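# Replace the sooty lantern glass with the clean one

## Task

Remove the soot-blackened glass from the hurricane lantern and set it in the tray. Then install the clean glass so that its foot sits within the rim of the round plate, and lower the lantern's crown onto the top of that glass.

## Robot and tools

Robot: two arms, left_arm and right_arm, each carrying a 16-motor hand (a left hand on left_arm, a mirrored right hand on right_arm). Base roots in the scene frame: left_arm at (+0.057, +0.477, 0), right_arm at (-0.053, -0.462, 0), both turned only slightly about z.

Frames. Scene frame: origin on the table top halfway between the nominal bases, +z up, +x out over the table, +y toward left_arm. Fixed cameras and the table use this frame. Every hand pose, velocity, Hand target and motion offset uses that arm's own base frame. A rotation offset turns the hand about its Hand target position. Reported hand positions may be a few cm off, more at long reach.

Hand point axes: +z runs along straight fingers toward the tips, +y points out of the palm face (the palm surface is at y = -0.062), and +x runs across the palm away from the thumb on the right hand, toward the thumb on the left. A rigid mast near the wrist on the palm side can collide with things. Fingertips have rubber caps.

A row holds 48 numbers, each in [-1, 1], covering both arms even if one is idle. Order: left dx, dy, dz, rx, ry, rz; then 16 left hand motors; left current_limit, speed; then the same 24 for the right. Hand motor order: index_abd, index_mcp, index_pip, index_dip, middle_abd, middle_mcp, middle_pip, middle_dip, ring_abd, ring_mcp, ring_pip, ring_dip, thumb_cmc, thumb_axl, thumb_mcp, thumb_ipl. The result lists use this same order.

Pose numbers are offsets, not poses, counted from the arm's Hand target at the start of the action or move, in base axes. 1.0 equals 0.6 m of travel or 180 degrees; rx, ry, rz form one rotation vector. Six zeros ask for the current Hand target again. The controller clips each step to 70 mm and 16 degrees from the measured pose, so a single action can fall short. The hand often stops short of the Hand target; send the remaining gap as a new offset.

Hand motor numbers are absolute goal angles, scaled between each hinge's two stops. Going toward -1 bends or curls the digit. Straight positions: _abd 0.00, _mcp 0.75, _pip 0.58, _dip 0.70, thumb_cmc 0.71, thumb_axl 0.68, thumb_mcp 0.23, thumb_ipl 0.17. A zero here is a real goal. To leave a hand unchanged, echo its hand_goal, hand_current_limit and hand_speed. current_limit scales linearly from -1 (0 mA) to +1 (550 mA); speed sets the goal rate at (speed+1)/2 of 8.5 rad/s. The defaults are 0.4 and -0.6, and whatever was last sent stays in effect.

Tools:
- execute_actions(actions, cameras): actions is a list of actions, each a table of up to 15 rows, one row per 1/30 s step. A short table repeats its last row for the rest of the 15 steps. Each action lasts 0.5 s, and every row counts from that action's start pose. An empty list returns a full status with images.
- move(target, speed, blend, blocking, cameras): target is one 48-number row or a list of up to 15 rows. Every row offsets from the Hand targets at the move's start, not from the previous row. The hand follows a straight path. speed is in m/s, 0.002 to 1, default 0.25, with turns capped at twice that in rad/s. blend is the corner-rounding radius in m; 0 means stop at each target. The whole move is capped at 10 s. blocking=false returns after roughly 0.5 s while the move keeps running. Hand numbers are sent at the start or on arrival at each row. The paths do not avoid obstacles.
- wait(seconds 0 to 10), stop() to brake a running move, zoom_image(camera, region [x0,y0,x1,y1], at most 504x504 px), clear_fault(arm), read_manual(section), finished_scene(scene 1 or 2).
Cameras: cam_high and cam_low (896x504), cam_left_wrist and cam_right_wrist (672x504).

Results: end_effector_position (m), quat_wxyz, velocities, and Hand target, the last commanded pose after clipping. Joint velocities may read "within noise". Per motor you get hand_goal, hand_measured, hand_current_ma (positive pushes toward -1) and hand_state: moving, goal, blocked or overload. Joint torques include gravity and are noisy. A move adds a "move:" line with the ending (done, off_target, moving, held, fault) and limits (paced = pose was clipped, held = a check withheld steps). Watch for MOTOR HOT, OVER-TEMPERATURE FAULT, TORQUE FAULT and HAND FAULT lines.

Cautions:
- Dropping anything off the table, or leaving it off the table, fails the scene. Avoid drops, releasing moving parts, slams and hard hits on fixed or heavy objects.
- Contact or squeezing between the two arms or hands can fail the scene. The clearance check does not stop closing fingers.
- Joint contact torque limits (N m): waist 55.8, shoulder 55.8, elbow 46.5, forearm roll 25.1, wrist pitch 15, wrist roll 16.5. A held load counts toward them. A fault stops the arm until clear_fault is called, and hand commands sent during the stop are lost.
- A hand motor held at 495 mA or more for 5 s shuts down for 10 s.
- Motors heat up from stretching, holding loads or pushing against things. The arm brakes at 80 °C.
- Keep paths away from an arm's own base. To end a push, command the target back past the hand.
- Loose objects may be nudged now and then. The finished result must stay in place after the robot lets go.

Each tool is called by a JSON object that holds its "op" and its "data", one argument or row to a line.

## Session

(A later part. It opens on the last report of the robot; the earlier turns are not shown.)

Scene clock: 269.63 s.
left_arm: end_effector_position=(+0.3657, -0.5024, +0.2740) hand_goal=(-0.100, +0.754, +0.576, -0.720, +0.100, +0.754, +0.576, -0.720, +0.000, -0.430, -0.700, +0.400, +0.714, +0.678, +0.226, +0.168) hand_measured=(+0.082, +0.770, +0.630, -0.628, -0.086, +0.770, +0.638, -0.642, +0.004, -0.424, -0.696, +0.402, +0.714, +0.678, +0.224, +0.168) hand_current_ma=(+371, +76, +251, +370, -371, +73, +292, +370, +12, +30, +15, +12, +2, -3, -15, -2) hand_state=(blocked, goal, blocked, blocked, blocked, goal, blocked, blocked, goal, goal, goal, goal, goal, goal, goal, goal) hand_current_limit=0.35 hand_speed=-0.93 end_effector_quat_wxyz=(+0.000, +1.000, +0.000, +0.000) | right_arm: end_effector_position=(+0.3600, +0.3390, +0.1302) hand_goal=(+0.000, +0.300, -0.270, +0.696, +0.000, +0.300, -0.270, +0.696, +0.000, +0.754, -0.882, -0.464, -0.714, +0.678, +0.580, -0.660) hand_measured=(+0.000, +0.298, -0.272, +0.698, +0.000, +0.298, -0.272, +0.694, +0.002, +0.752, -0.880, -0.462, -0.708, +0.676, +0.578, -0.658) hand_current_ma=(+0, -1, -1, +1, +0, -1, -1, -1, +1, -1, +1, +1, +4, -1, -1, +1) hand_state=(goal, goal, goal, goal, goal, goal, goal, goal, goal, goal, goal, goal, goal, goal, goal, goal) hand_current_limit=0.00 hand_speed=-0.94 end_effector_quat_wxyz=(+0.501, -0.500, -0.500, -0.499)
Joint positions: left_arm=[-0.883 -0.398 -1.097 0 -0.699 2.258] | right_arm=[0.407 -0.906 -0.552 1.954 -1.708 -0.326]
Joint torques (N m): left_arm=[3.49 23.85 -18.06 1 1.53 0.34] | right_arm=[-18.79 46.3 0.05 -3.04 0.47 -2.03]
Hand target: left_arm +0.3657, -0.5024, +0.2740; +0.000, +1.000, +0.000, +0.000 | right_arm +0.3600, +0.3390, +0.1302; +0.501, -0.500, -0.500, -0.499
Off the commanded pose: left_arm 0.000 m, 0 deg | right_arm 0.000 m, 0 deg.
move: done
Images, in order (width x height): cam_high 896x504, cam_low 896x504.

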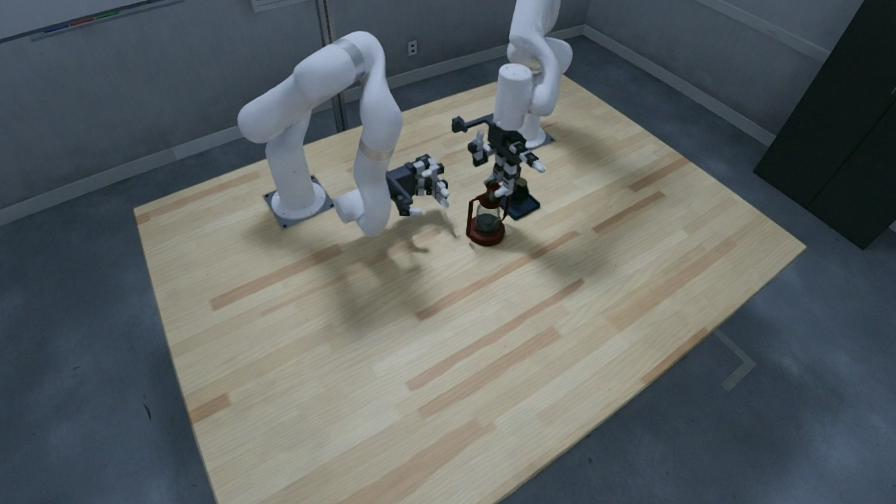

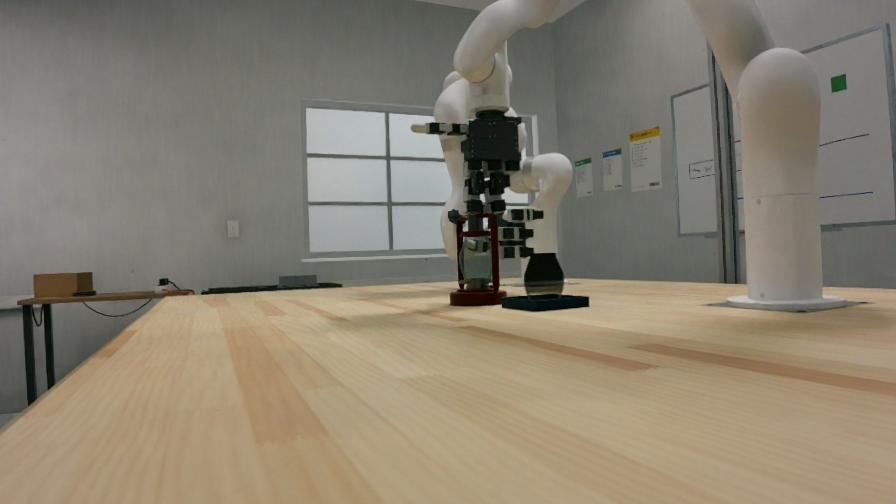

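{"op": "move", "data": {
  "target": [0,0,-0.0117,0,0,0,-0.1,0.754,0.576,-0.72,0.1,0.754,0.576,-0.72,0,-0.43,-0.7,0.4,0.714,0.678,0.226,0.168,0.2,-0.93,0,0,0,0,0,0,0,0.30,-0.27,0.696,0,0.30,-0.27,0.696,0,0.754,-0.883,-0.464,-0.714,0.678,0.58,-0.66,0.0,-0.94],
  "speed": 0.01,
  "cameras": ["cam_low","cam_high"]
}}

{"op": "zoom_image", "data": {
  "camera": "cam_low",
  "region": [455, 205, 535, 285]
}}

{"op": "zoom_image", "data": {
  "camera": "cam_high",
  "region": [460, 170, 520, 250]
}}

Scene clock: 270.80 s.
left_arm: end_effector_position=(+0.3657, -0.5024, +0.2670) hand_goal=(-0.100, +0.754, +0.576, -0.720, +0.100, +0.754, +0.576, -0.720, +0.000, -0.430, -0.700, +0.400, +0.714, +0.678, +0.226, +0.168) hand_measured=(+0.082, +0.770, +0.622, -0.668, -0.086, +0.770, +0.630, -0.676, +0.004, -0.424, -0.696, +0.402, +0.714, +0.678, +0.224, +0.168) hand_current_ma=(+330, +74, +221, +248, -330, +74, +256, +211, +12, +30, +15, +12, +2, -3, -15, -2) hand_state=(blocked, goal, blocked, blocked, blocked, goal, blocked, blocked, goal, goal, goal, goal, goal, goal, goal, goal) hand_current_limit=0.20 hand_speed=-0.93 end_effector_quat_wxyz=(+0.000, +1.000, +0.000, +0.000) | right_arm: end_effector_position=(+0.3600, +0.3390, +0.1302) hand_goal=(+0.000, +0.300, -0.270, +0.696, +0.000, +0.300, -0.270, +0.696, +0.000, +0.754, -0.882, -0.464, -0.714, +0.678, +0.580, -0.660) hand_measured=(+0.000, +0.298, -0.272, +0.698, +0.000, +0.298, -0.272, +0.694, +0.002, +0.752, -0.880, -0.462, -0.708, +0.676, +0.578, -0.658) hand_current_ma=(+0, -1, -1, +1, +0, -1, -1, -1, +1, -1, +1, +1, +4, -1, -1, +1) hand_state=(goal, goal, goal, goal, goal, goal, goal, goal, goal, goal, goal, goal, goal, goal, goal, goal) hand_current_limit=0.00 hand_speed=-0.94 end_effector_quat_wxyz=(+0.501, -0.500, -0.500, -0.499)
Joint positions: left_arm=[-0.883 -0.408 -1.092 0 -0.684 2.258] | right_arm=[0.407 -0.906 -0.552 1.954 -1.708 -0.326]
Joint torques (N m): left_arm=[2.9 22.12 -17 -0.01 1.66 0.59] | right_arm=[-19.21 46.7 -0.06 -2.42 0.36 -1.67]
Hand target: left_arm +0.3657, -0.5024, +0.2670; +0.000, +1.000, +0.000, +0.000 | right_arm +0.3600, +0.3390, +0.1302; +0.501, -0.500, -0.500, -0.499
Off the commanded pose: left_arm 0.000 m, 0 deg | right_arm 0.000 m, 0 deg.
move: done
Images, in order (width x height): cam_high 896x504, cam_low 896x504.

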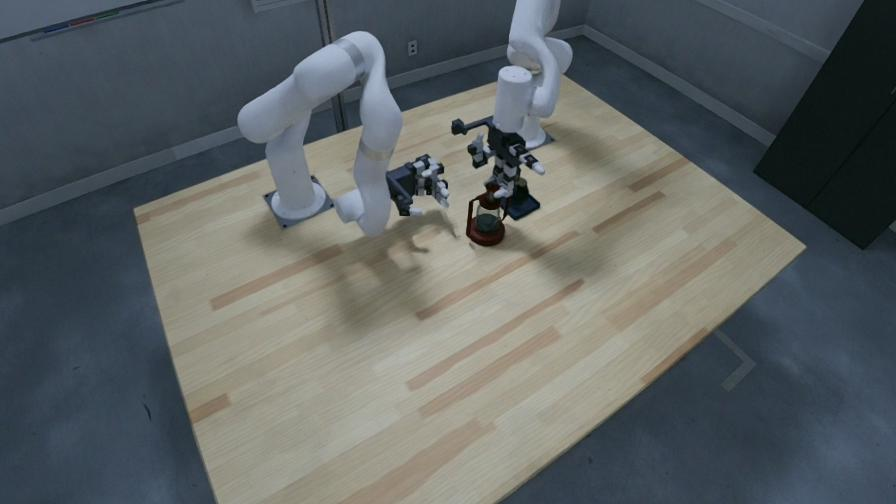

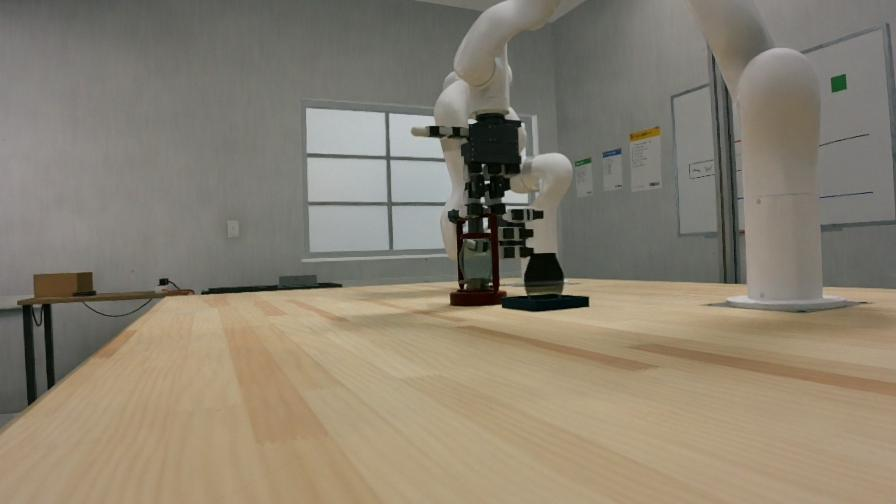

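Scaled by 6.300 from the camera's 896x504 image, which has a finer 1280x720 frame.

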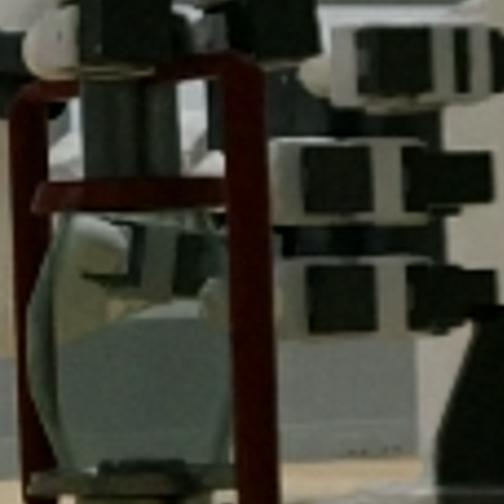

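Scaled by 6.300 from the camera's 896x504 image, which has a finer 1280x720 frame.

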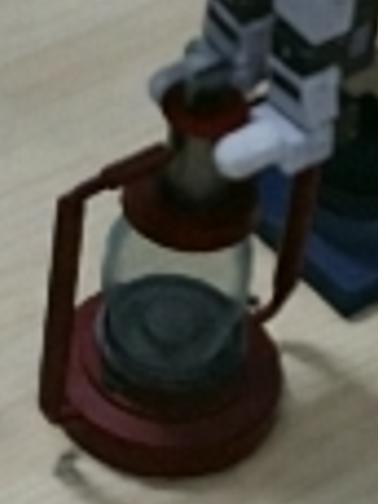

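{"op": "move", "data": {
  "target": [0,0,-0.0083,0,0,0,-0.1,0.754,0.576,-0.72,0.1,0.754,0.576,-0.72,0,-0.43,-0.7,0.4,0.714,0.678,0.226,0.168,0.1,-0.93,0,0,0,0,0,0,0,0.30,-0.27,0.696,0,0.30,-0.27,0.696,0,0.754,-0.883,-0.464,-0.714,0.678,0.58,-0.66,0.0,-0.94],
  "speed": 0.01,
  "cameras": ["cam_low","cam_high"]
}}

{"op": "zoom_image", "data": {
  "camera": "cam_low",
  "region": [455, 205, 535, 285]
}}

{"op": "zoom_image", "data": {
  "camera": "cam_high",
  "region": [460, 170, 520, 250]
}}

Scene clock: 271.77 s.
left_arm: end_effector_position=(+0.3657, -0.5024, +0.2620) hand_goal=(-0.100, +0.754, +0.576, -0.720, +0.100, +0.754, +0.576, -0.720, +0.000, -0.430, -0.700, +0.400, +0.714, +0.678, +0.226, +0.168) hand_measured=(+0.082, +0.772, +0.588, -0.728, -0.086, +0.774, +0.588, -0.728, +0.004, -0.424, -0.696, +0.402, +0.714, +0.678, +0.224, +0.168) hand_current_ma=(+302, +90, +57, -33, -302, +103, +54, -41, +12, +30, +15, +12, +2, -3, -15, -2) hand_state=(blocked, goal, goal, goal, blocked, blocked, goal, goal, goal, goal, goal, goal, goal, goal, goal, goal) hand_current_limit=0.10 hand_speed=-0.93 end_effector_quat_wxyz=(+0.000, +1.000, +0.000, +0.000) | right_arm: end_effector_position=(+0.3600, +0.3390, +0.1302) hand_goal=(+0.000, +0.300, -0.270, +0.696, +0.000, +0.300, -0.270, +0.696, +0.000, +0.754, -0.882, -0.464, -0.714, +0.678, +0.580, -0.660) hand_measured=(+0.000, +0.298, -0.272, +0.698, +0.000, +0.298, -0.272, +0.694, +0.002, +0.752, -0.880, -0.462, -0.708, +0.676, +0.578, -0.658) hand_current_ma=(+0, -1, -1, +1, +0, -1, -1, -1, +1, -1, +1, +1, +4, -1, -1, +1) hand_state=(goal, goal, goal, goal, goal, goal, goal, goal, goal, goal, goal, goal, goal, goal, goal, goal) hand_current_limit=0.00 hand_speed=-0.94 end_effector_quat_wxyz=(+0.501, -0.500, -0.500, -0.499)
Joint positions: left_arm=[-0.883 -0.414 -1.089 0 -0.674 2.258] | right_arm=[0.407 -0.906 -0.552 1.954 -1.708 -0.326]
Joint torques (N m): left_arm=[3.2 17.73 -14.8 -0.27 2.21 0.7] | right_arm=[-16.89 46.93 -0.5 -2.6 0.44 -1.74]
Hand target: left_arm +0.3657, -0.5024, +0.2620; +0.000, +1.000, +0.000, +0.000 | right_arm +0.3600, +0.3390, +0.1302; +0.501, -0.500, -0.500, -0.499
Off the commanded pose: left_arm 0.000 m, 0 deg | right_arm 0.000 m, 0 deg.
move: done
Images, in order (width x height): cam_high 896x504, cam_low 896x504.

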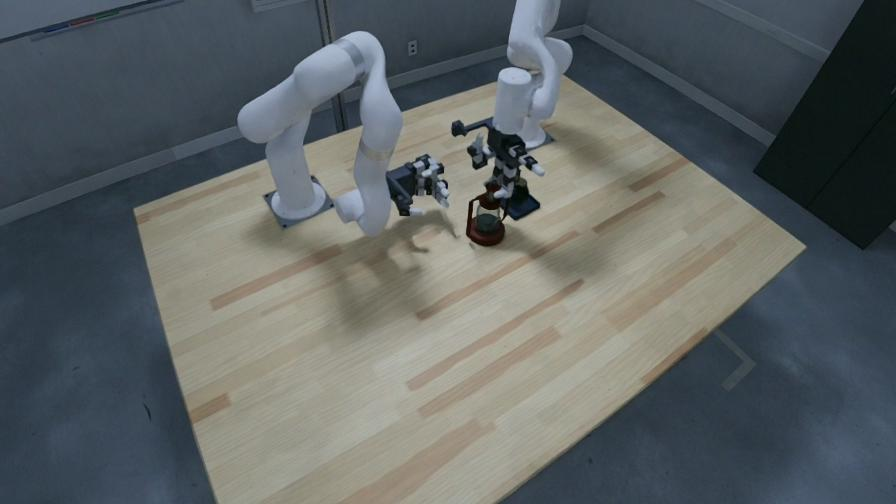

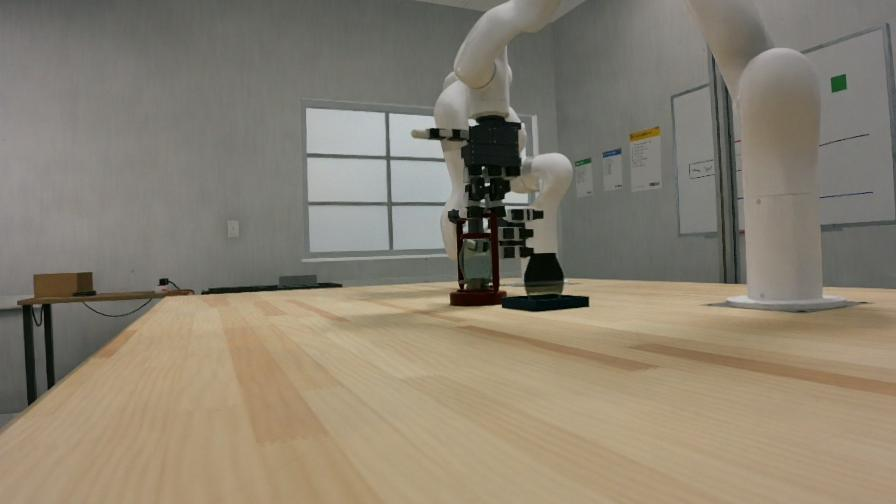

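Scaled by 6.300 from the camera's 896x504 image, which has a finer 1280x720 frame.

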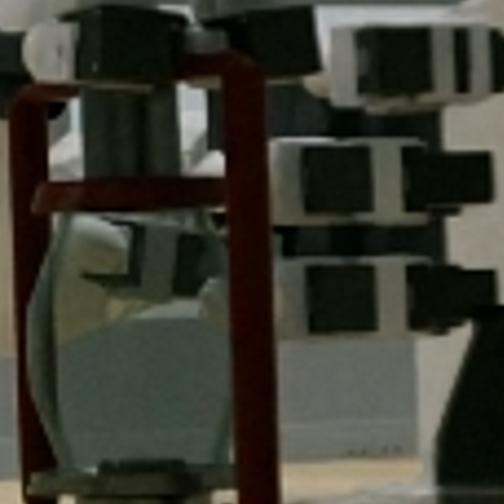

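Scaled by 6.300 from the camera's 896x504 image, which has a finer 1280x720 frame.

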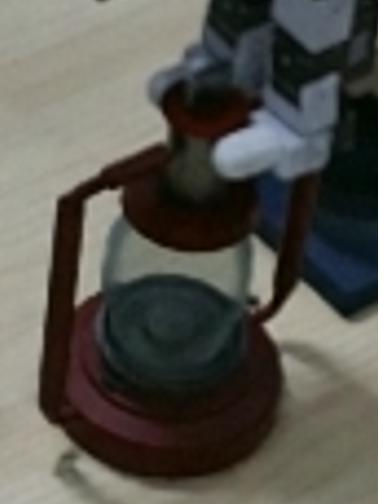

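{"op": "move", "data": {
  "target": [0,0,0.0017,0,0,0,0.27,0.754,0.576,-0.72,-0.27,0.754,0.576,-0.72,0,-0.43,-0.7,0.4,0.714,0.678,0.226,0.168,0.0,-0.95,0,0,0,0,0,0,0,0.30,-0.27,0.696,0,0.30,-0.27,0.696,0,0.754,-0.883,-0.464,-0.714,0.678,0.58,-0.66,0.0,-0.94],
  "speed": 0.01,
  "cameras": ["cam_low","cam_high","cam_left_wrist"]
}}

{"op": "zoom_image", "data": {
  "camera": "cam_low",
  "region": [455, 185, 535, 285]
}}

{"op": "zoom_image", "data": {
  "camera": "cam_high",
  "region": [460, 160, 530, 250]
}}

{"op": "zoom_image", "data": {
  "camera": "cam_left_wrist",
  "region": [230, 0, 450, 200]
}}

Scene clock: 273.53 s.
left_arm: end_effector_position=(+0.3657, -0.5025, +0.2630) hand_goal=(+0.270, +0.754, +0.576, -0.720, -0.270, +0.754, +0.576, -0.720, +0.000, -0.430, -0.700, +0.400, +0.714, +0.678, +0.226, +0.168) hand_measured=(+0.264, +0.756, +0.580, -0.718, -0.264, +0.756, +0.580, -0.718, +0.004, -0.424, -0.696, +0.402, +0.714, +0.678, +0.224, +0.168) hand_current_ma=(-20, +8, +13, +9, +19, +8, +14, +10, +12, +30, +15, +12, +2, -3, -15, -2) hand_state=(goal, goal, goal, goal, goal, goal, goal, goal, goal, goal, goal, goal, goal, goal, goal, goal) hand_current_limit=0.00 hand_speed=-0.95 end_effector_quat_wxyz=(+0.000, +1.000, +0.000, +0.000) | right_arm: end_effector_position=(+0.3600, +0.3390, +0.1302) hand_goal=(+0.000, +0.300, -0.270, +0.696, +0.000, +0.300, -0.270, +0.696, +0.000, +0.754, -0.882, -0.464, -0.714, +0.678, +0.580, -0.660) hand_measured=(+0.000, +0.298, -0.272, +0.698, +0.000, +0.298, -0.272, +0.694, +0.002, +0.752, -0.880, -0.462, -0.708, +0.676, +0.578, -0.658) hand_current_ma=(+0, -1, -1, +1, +0, -1, -1, -1, +1, -1, +1, +1, +4, -1, -1, +1) hand_state=(goal, goal, goal, goal, goal, goal, goal, goal, goal, goal, goal, goal, goal, goal, goal, goal) hand_current_limit=0.00 hand_speed=-0.94 end_effector_quat_wxyz=(+0.501, -0.500, -0.500, -0.499)
Joint positions: left_arm=[-0.883 -0.413 -1.09 0 -0.676 2.258] | right_arm=[0.407 -0.906 -0.552 1.954 -1.708 -0.326]
Joint torques (N m): left_arm=[3.04 31.47 -23.92 -0.57 -0.92 0.68] | right_arm=[-17.9 47.01 0.05 -2.79 0.16 -1.8]
Hand target: left_arm +0.3657, -0.5024, +0.2630; +0.000, +1.000, +0.000, +0.000 | right_arm +0.3600, +0.3390, +0.1302; +0.501, -0.500, -0.500, -0.499
Off the commanded pose: left_arm 0.000 m, 0 deg | right_arm 0.000 m, 0 deg.
move: done
Images, in order (width x height): cam_high 896x504, cam_low 896x504, cam_left_wrist 672x504.

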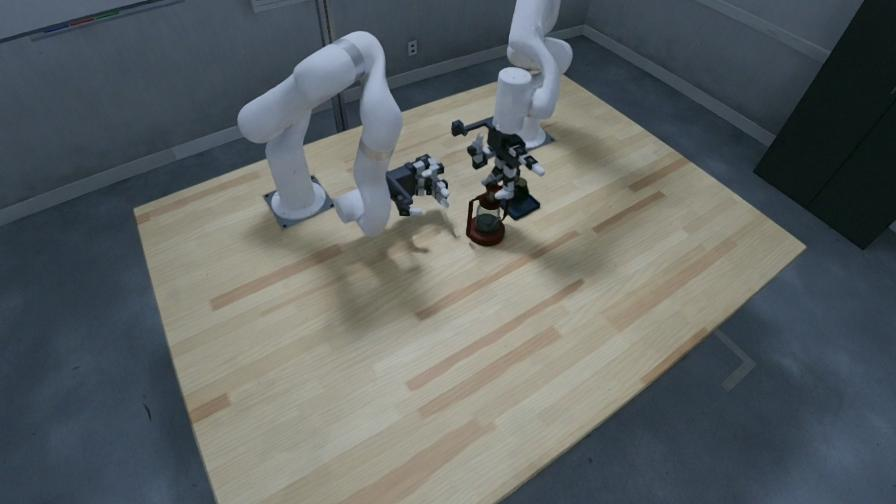

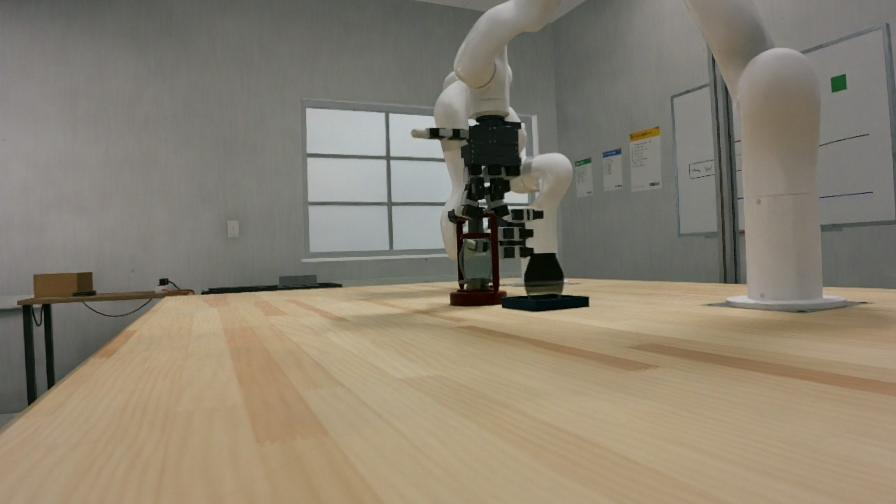

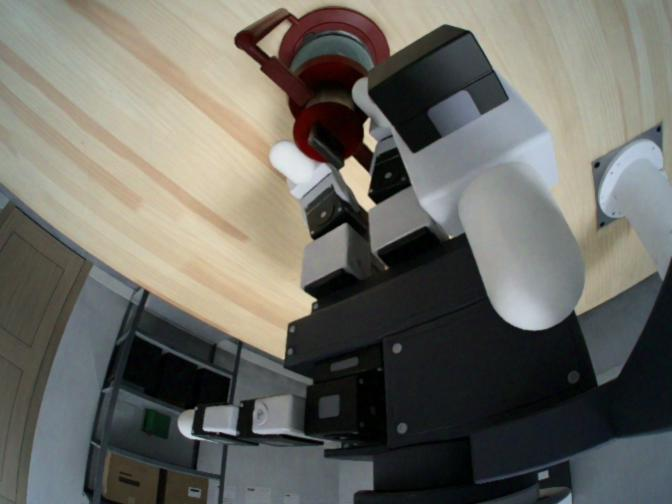

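Scaled by 5.040 from the camera's 896x504 image, which has a finer 1280x720 frame.

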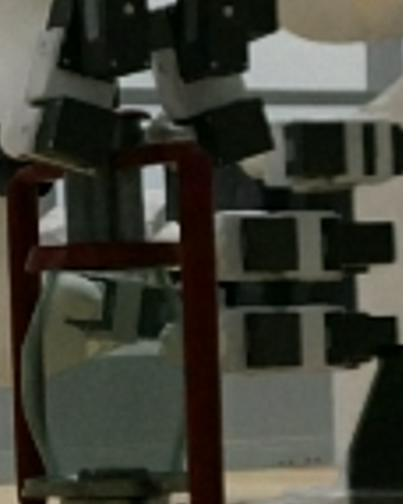

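Scaled by 5.600 from the camera's 896x504 image, which has a finer 1280x720 frame.

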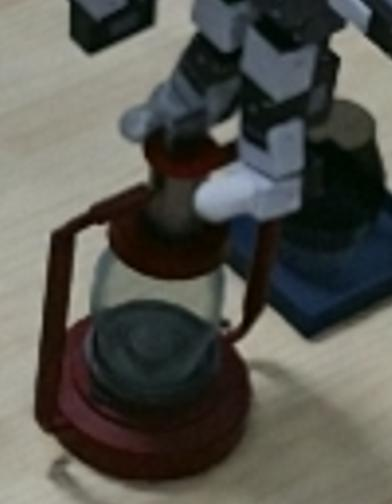

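Scaled by 2.291 from the camera's 672x504 image, which has a finer 960x720 frame.

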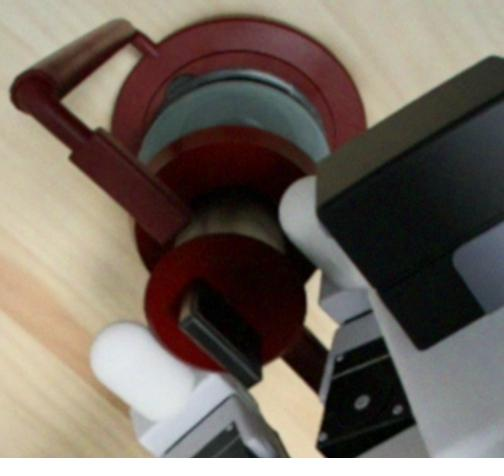

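{"op": "move", "data": {
  "target": [
    [0,0,0,0,0,0,0.42,0.754,0.576,-0.72,-0.42,0.754,0.576,-0.72,0,-0.43,-0.7,0.4,0.714,0.678,0.226,0.168,0.0,-0.92,0,0,0,0,0,0,0,0.30,-0.27,0.696,0,0.30,-0.27,0.696,0,0.754,-0.883,-0.464,-0.714,0.678,0.58,-0.66,0.0,-0.94],
    [0,0,0.02,0,0,0,0.42,0.754,0.576,-0.72,-0.42,0.754,0.576,-0.72,0,-0.43,-0.7,0.4,0.714,0.678,0.226,0.168,0.0,-0.92,0,0,0,0,0,0,0,0.30,-0.27,0.696,0,0.30,-0.27,0.696,0,0.754,-0.883,-0.464,-0.714,0.678,0.58,-0.66,0.0,-0.94]
  ],
  "speed": 0.02,
  "cameras": ["cam_low","cam_high","cam_left_wrist"]
}}

{"op": "zoom_image", "data": {
  "camera": "cam_low",
  "region": [455, 185, 535, 285]
}}

{"op": "zoom_image", "data": {
  "camera": "cam_left_wrist",
  "region": [230, 0, 450, 200]
}}

Scene clock: 275.33 s.
left_arm: end_effector_position=(+0.3657, -0.5024, +0.2750) hand_goal=(+0.420, +0.754, +0.576, -0.720, -0.420, +0.754, +0.576, -0.720, +0.000, -0.430, -0.700, +0.400, +0.714, +0.678, +0.226, +0.168) hand_measured=(+0.414, +0.756, +0.580, -0.718, -0.414, +0.756, +0.580, -0.718, +0.004, -0.424, -0.696, +0.402, +0.714, +0.678, +0.224, +0.168) hand_current_ma=(-25, +7, +13, +9, +23, +8, +14, +10, +12, +30, +15, +12, +2, -3, -15, -2) hand_state=(goal, goal, goal, goal, goal, goal, goal, goal, goal, goal, goal, goal, goal, goal, goal, goal) hand_current_limit=0.00 hand_speed=-0.92 end_effector_quat_wxyz=(+0.000, +1.000, +0.000, +0.000) | right_arm: end_effector_position=(+0.3600, +0.3390, +0.1302) hand_goal=(+0.000, +0.300, -0.270, +0.696, +0.000, +0.300, -0.270, +0.696, +0.000, +0.754, -0.882, -0.464, -0.714, +0.678, +0.580, -0.660) hand_measured=(+0.000, +0.298, -0.272, +0.698, +0.000, +0.298, -0.272, +0.694, +0.002, +0.752, -0.880, -0.462, -0.708, +0.676, +0.578, -0.658) hand_current_ma=(+0, -1, -1, +1, +0, -1, -1, -1, +1, -1, +1, +1, +4, -1, -1, +1) hand_state=(goal, goal, goal, goal, goal, goal, goal, goal, goal, goal, goal, goal, goal, goal, goal, goal) hand_current_limit=0.00 hand_speed=-0.94 end_effector_quat_wxyz=(+0.501, -0.500, -0.500, -0.499)
Joint positions: left_arm=[-0.883 -0.397 -1.098 0 -0.701 2.258] | right_arm=[0.407 -0.906 -0.552 1.954 -1.708 -0.326]
Joint torques (N m): left_arm=[3.01 32.33 -25.76 0.11 -0.92 0.57] | right_arm=[-17.7 46.27 0.7 -2.55 0.42 -1.56]
Hand target: left_arm +0.3657, -0.5024, +0.2750; +0.000, +1.000, +0.000, +0.000 | right_arm +0.3600, +0.3390, +0.1302; +0.501, -0.500, -0.500, -0.499
Off the commanded pose: left_arm 0.000 m, 0 deg | right_arm 0.000 m, 0 deg.
move: done
Images, in order (width x height): cam_high 896x504, cam_low 896x504, cam_left_wrist 672x504.

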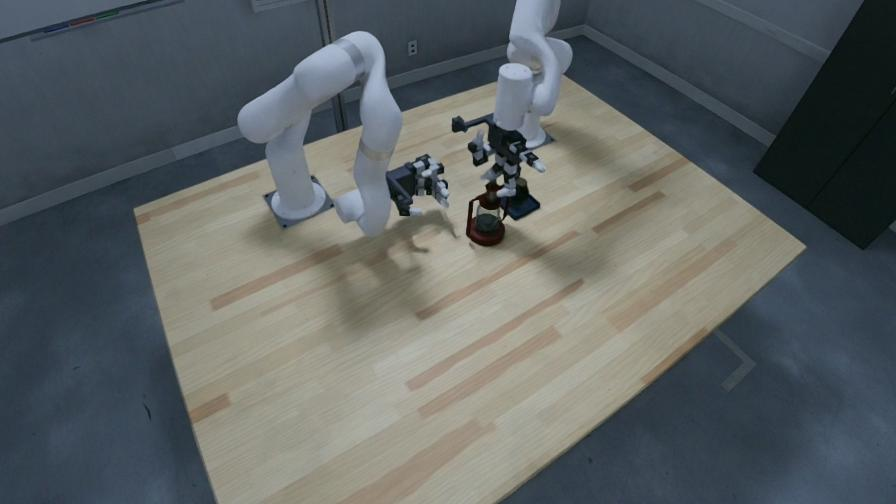

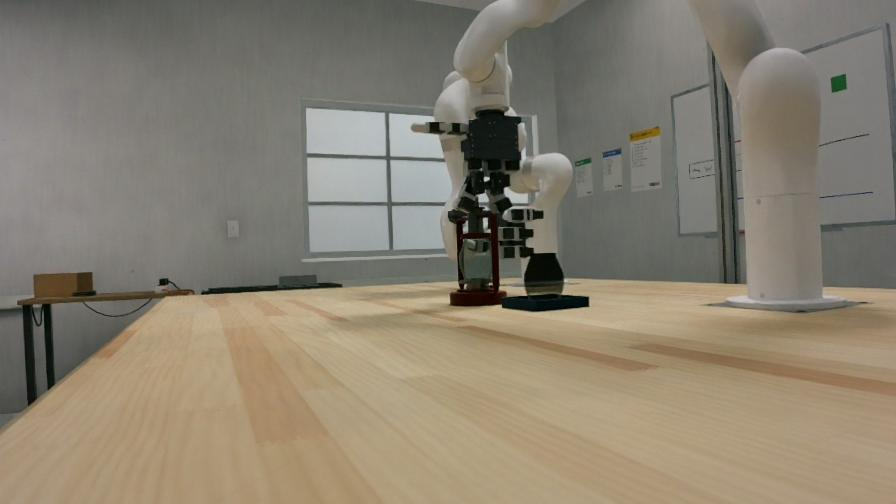

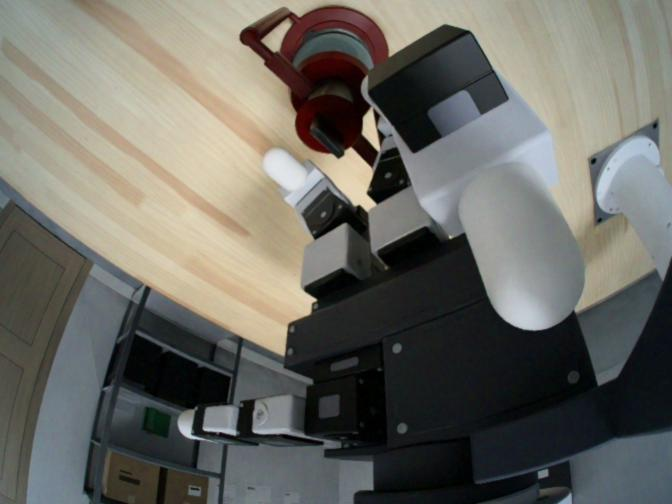

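Scaled by 5.040 from the camera's 896x504 image, which has a finer 1280x720 frame.

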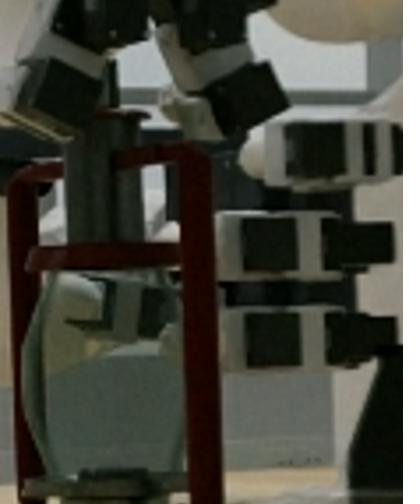

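Scaled by 2.291 from the camera's 672x504 image, which has a finer 960x720 frame.

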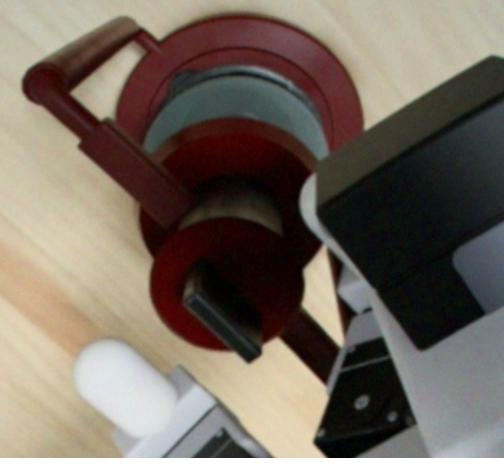

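{"op": "move", "data": {
  "target": [
    [0,0,0.12,0,0,0,0.42,0.754,0.576,-0.72,-0.42,0.754,0.576,-0.72,0,-0.43,-0.7,0.4,0.714,0.678,0.226,0.168,0.0,-0.92,0,-0.1,0.05,0,0,0,0,0.30,-0.27,0.696,0,0.30,-0.27,0.696,0,0.754,-0.883,-0.464,-0.714,0.678,0.58,-0.66,0.0,-0.94],
    [-0.1,0.25,0.15,0,0,0,0.42,0.754,0.576,-0.72,-0.42,0.754,0.576,-0.72,0,-0.43,-0.7,0.4,0.714,0.678,0.226,0.168,0.0,-0.92,0,-0.2,0.05,0,0,0,0,0.30,-0.27,0.696,0,0.30,-0.27,0.696,0,0.754,-0.883,-0.464,-0.714,0.678,0.58,-0.66,0.0,-0.94]
  ],
  "speed": 0.08,
  "cameras": ["cam_low","cam_high","cam_left_wrist"]
}}

{"op": "zoom_image", "data": {
  "camera": "cam_low",
  "region": [440, 195, 540, 315]
}}

{"op": "zoom_image", "data": {
  "camera": "cam_high",
  "region": [460, 160, 530, 250]
}}

Scene clock: 279.07 s.
left_arm: end_effector_position=(+0.3057, -0.3524, +0.3650) hand_goal=(+0.420, +0.754, +0.576, -0.720, -0.420, +0.754, +0.576, -0.720, +0.000, -0.430, -0.700, +0.400, +0.714, +0.678, +0.226, +0.168) hand_measured=(+0.414, +0.756, +0.578, -0.718, -0.414, +0.756, +0.580, -0.718, +0.004, -0.424, -0.696, +0.402, +0.714, +0.678, +0.224, +0.168) hand_current_ma=(-24, +5, +12, +9, +23, +5, +13, +10, +12, +30, +15, +12, +2, -3, -15, -2) hand_state=(goal, goal, goal, goal, goal, goal, goal, goal, goal, goal, goal, goal, goal, goal, goal, goal) hand_current_limit=0.00 hand_speed=-0.92 end_effector_quat_wxyz=(+0.000, +1.000, +0.000, +0.000) | right_arm: end_effector_position=(+0.3599, +0.2190, +0.1603) hand_goal=(+0.000, +0.300, -0.270, +0.696, +0.000, +0.300, -0.270, +0.696, +0.000, +0.754, -0.882, -0.464, -0.714, +0.678, +0.580, -0.660) hand_measured=(+0.000, +0.298, -0.272, +0.698, +0.000, +0.298, -0.272, +0.694, +0.002, +0.752, -0.880, -0.462, -0.708, +0.676, +0.578, -0.658) hand_current_ma=(+0, -1, -1, +1, +0, -1, -1, -1, +1, -1, +1, +1, +4, -1, -1, +1) hand_state=(goal, goal, goal, goal, goal, goal, goal, goal, goal, goal, goal, goal, goal, goal, goal, goal) hand_current_limit=0.00 hand_speed=-0.94 end_effector_quat_wxyz=(+0.501, -0.500, -0.500, -0.499)
Joint positions: left_arm=[-0.757 0.077 -0.774 0 -0.851 2.384] | right_arm=[-0.004 -0.804 -0.453 1.565 -1.569 -0.35]
Joint torques (N m): left_arm=[9.99 20.11 -15.34 -0.13 -0.98 0.87] | right_arm=[-18.25 12.68 -1.85 -3.03 0.35 -1.17]
Hand target: left_arm +0.3057, -0.3524, +0.3650; +0.000, +1.000, +0.000, +0.000 | right_arm +0.3600, +0.2190, +0.1602; +0.501, -0.500, -0.500, -0.499
Off the commanded pose: left_arm 0.000 m, 0 deg | right_arm 0.000 m, 0 deg.
move: done
Images, in order (width x height): cam_high 896x504, cam_low 896x504, cam_left_wrist 672x504.

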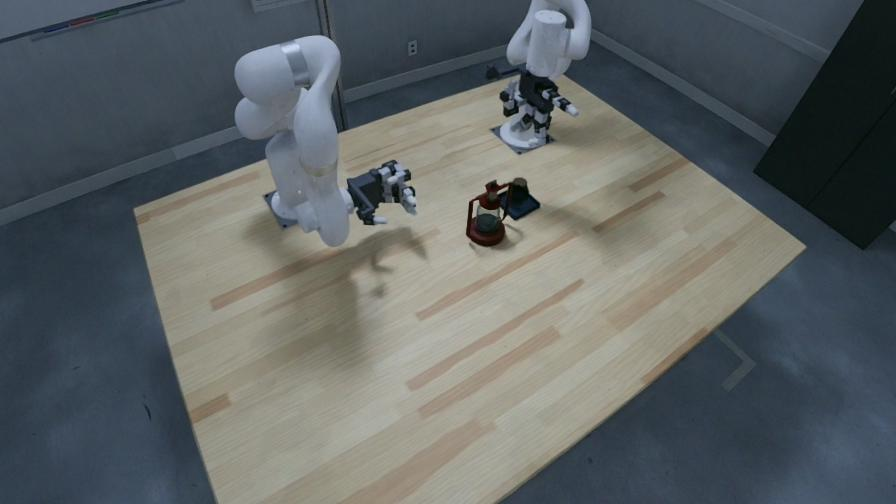

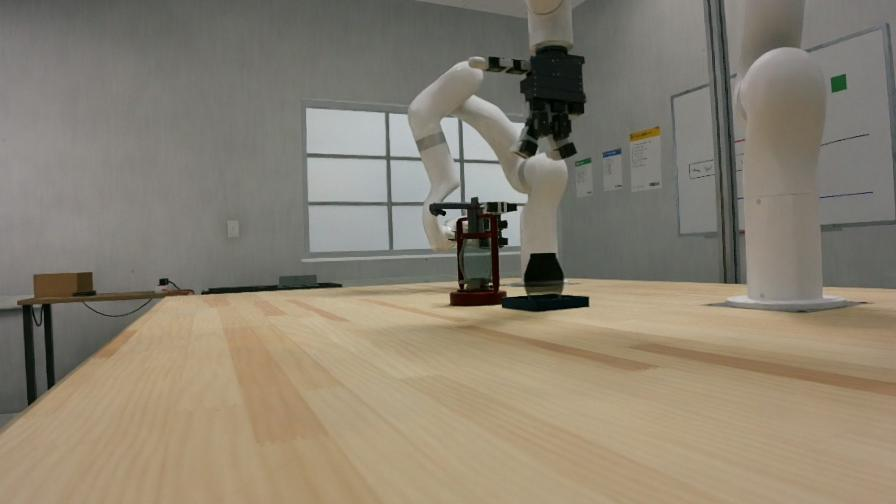

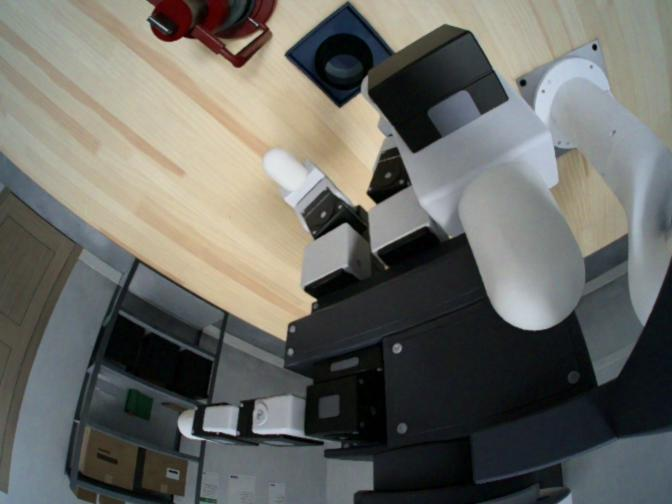

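Scaled by 4.200 from the camera's 896x504 image, which has a finer 1280x720 frame.

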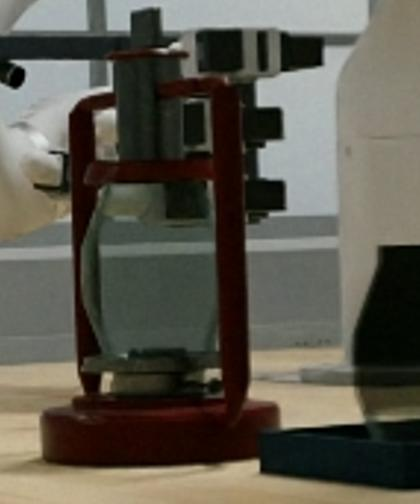

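Scaled by 5.600 from the camera's 896x504 image, which has a finer 1280x720 frame.

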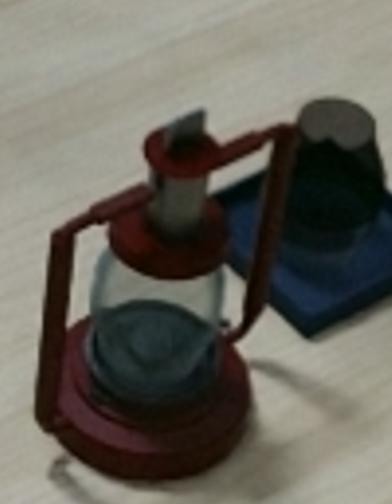

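{"op": "finished_scene", "data": {
  "scene": 1
}}

The scene is finished: the task was done.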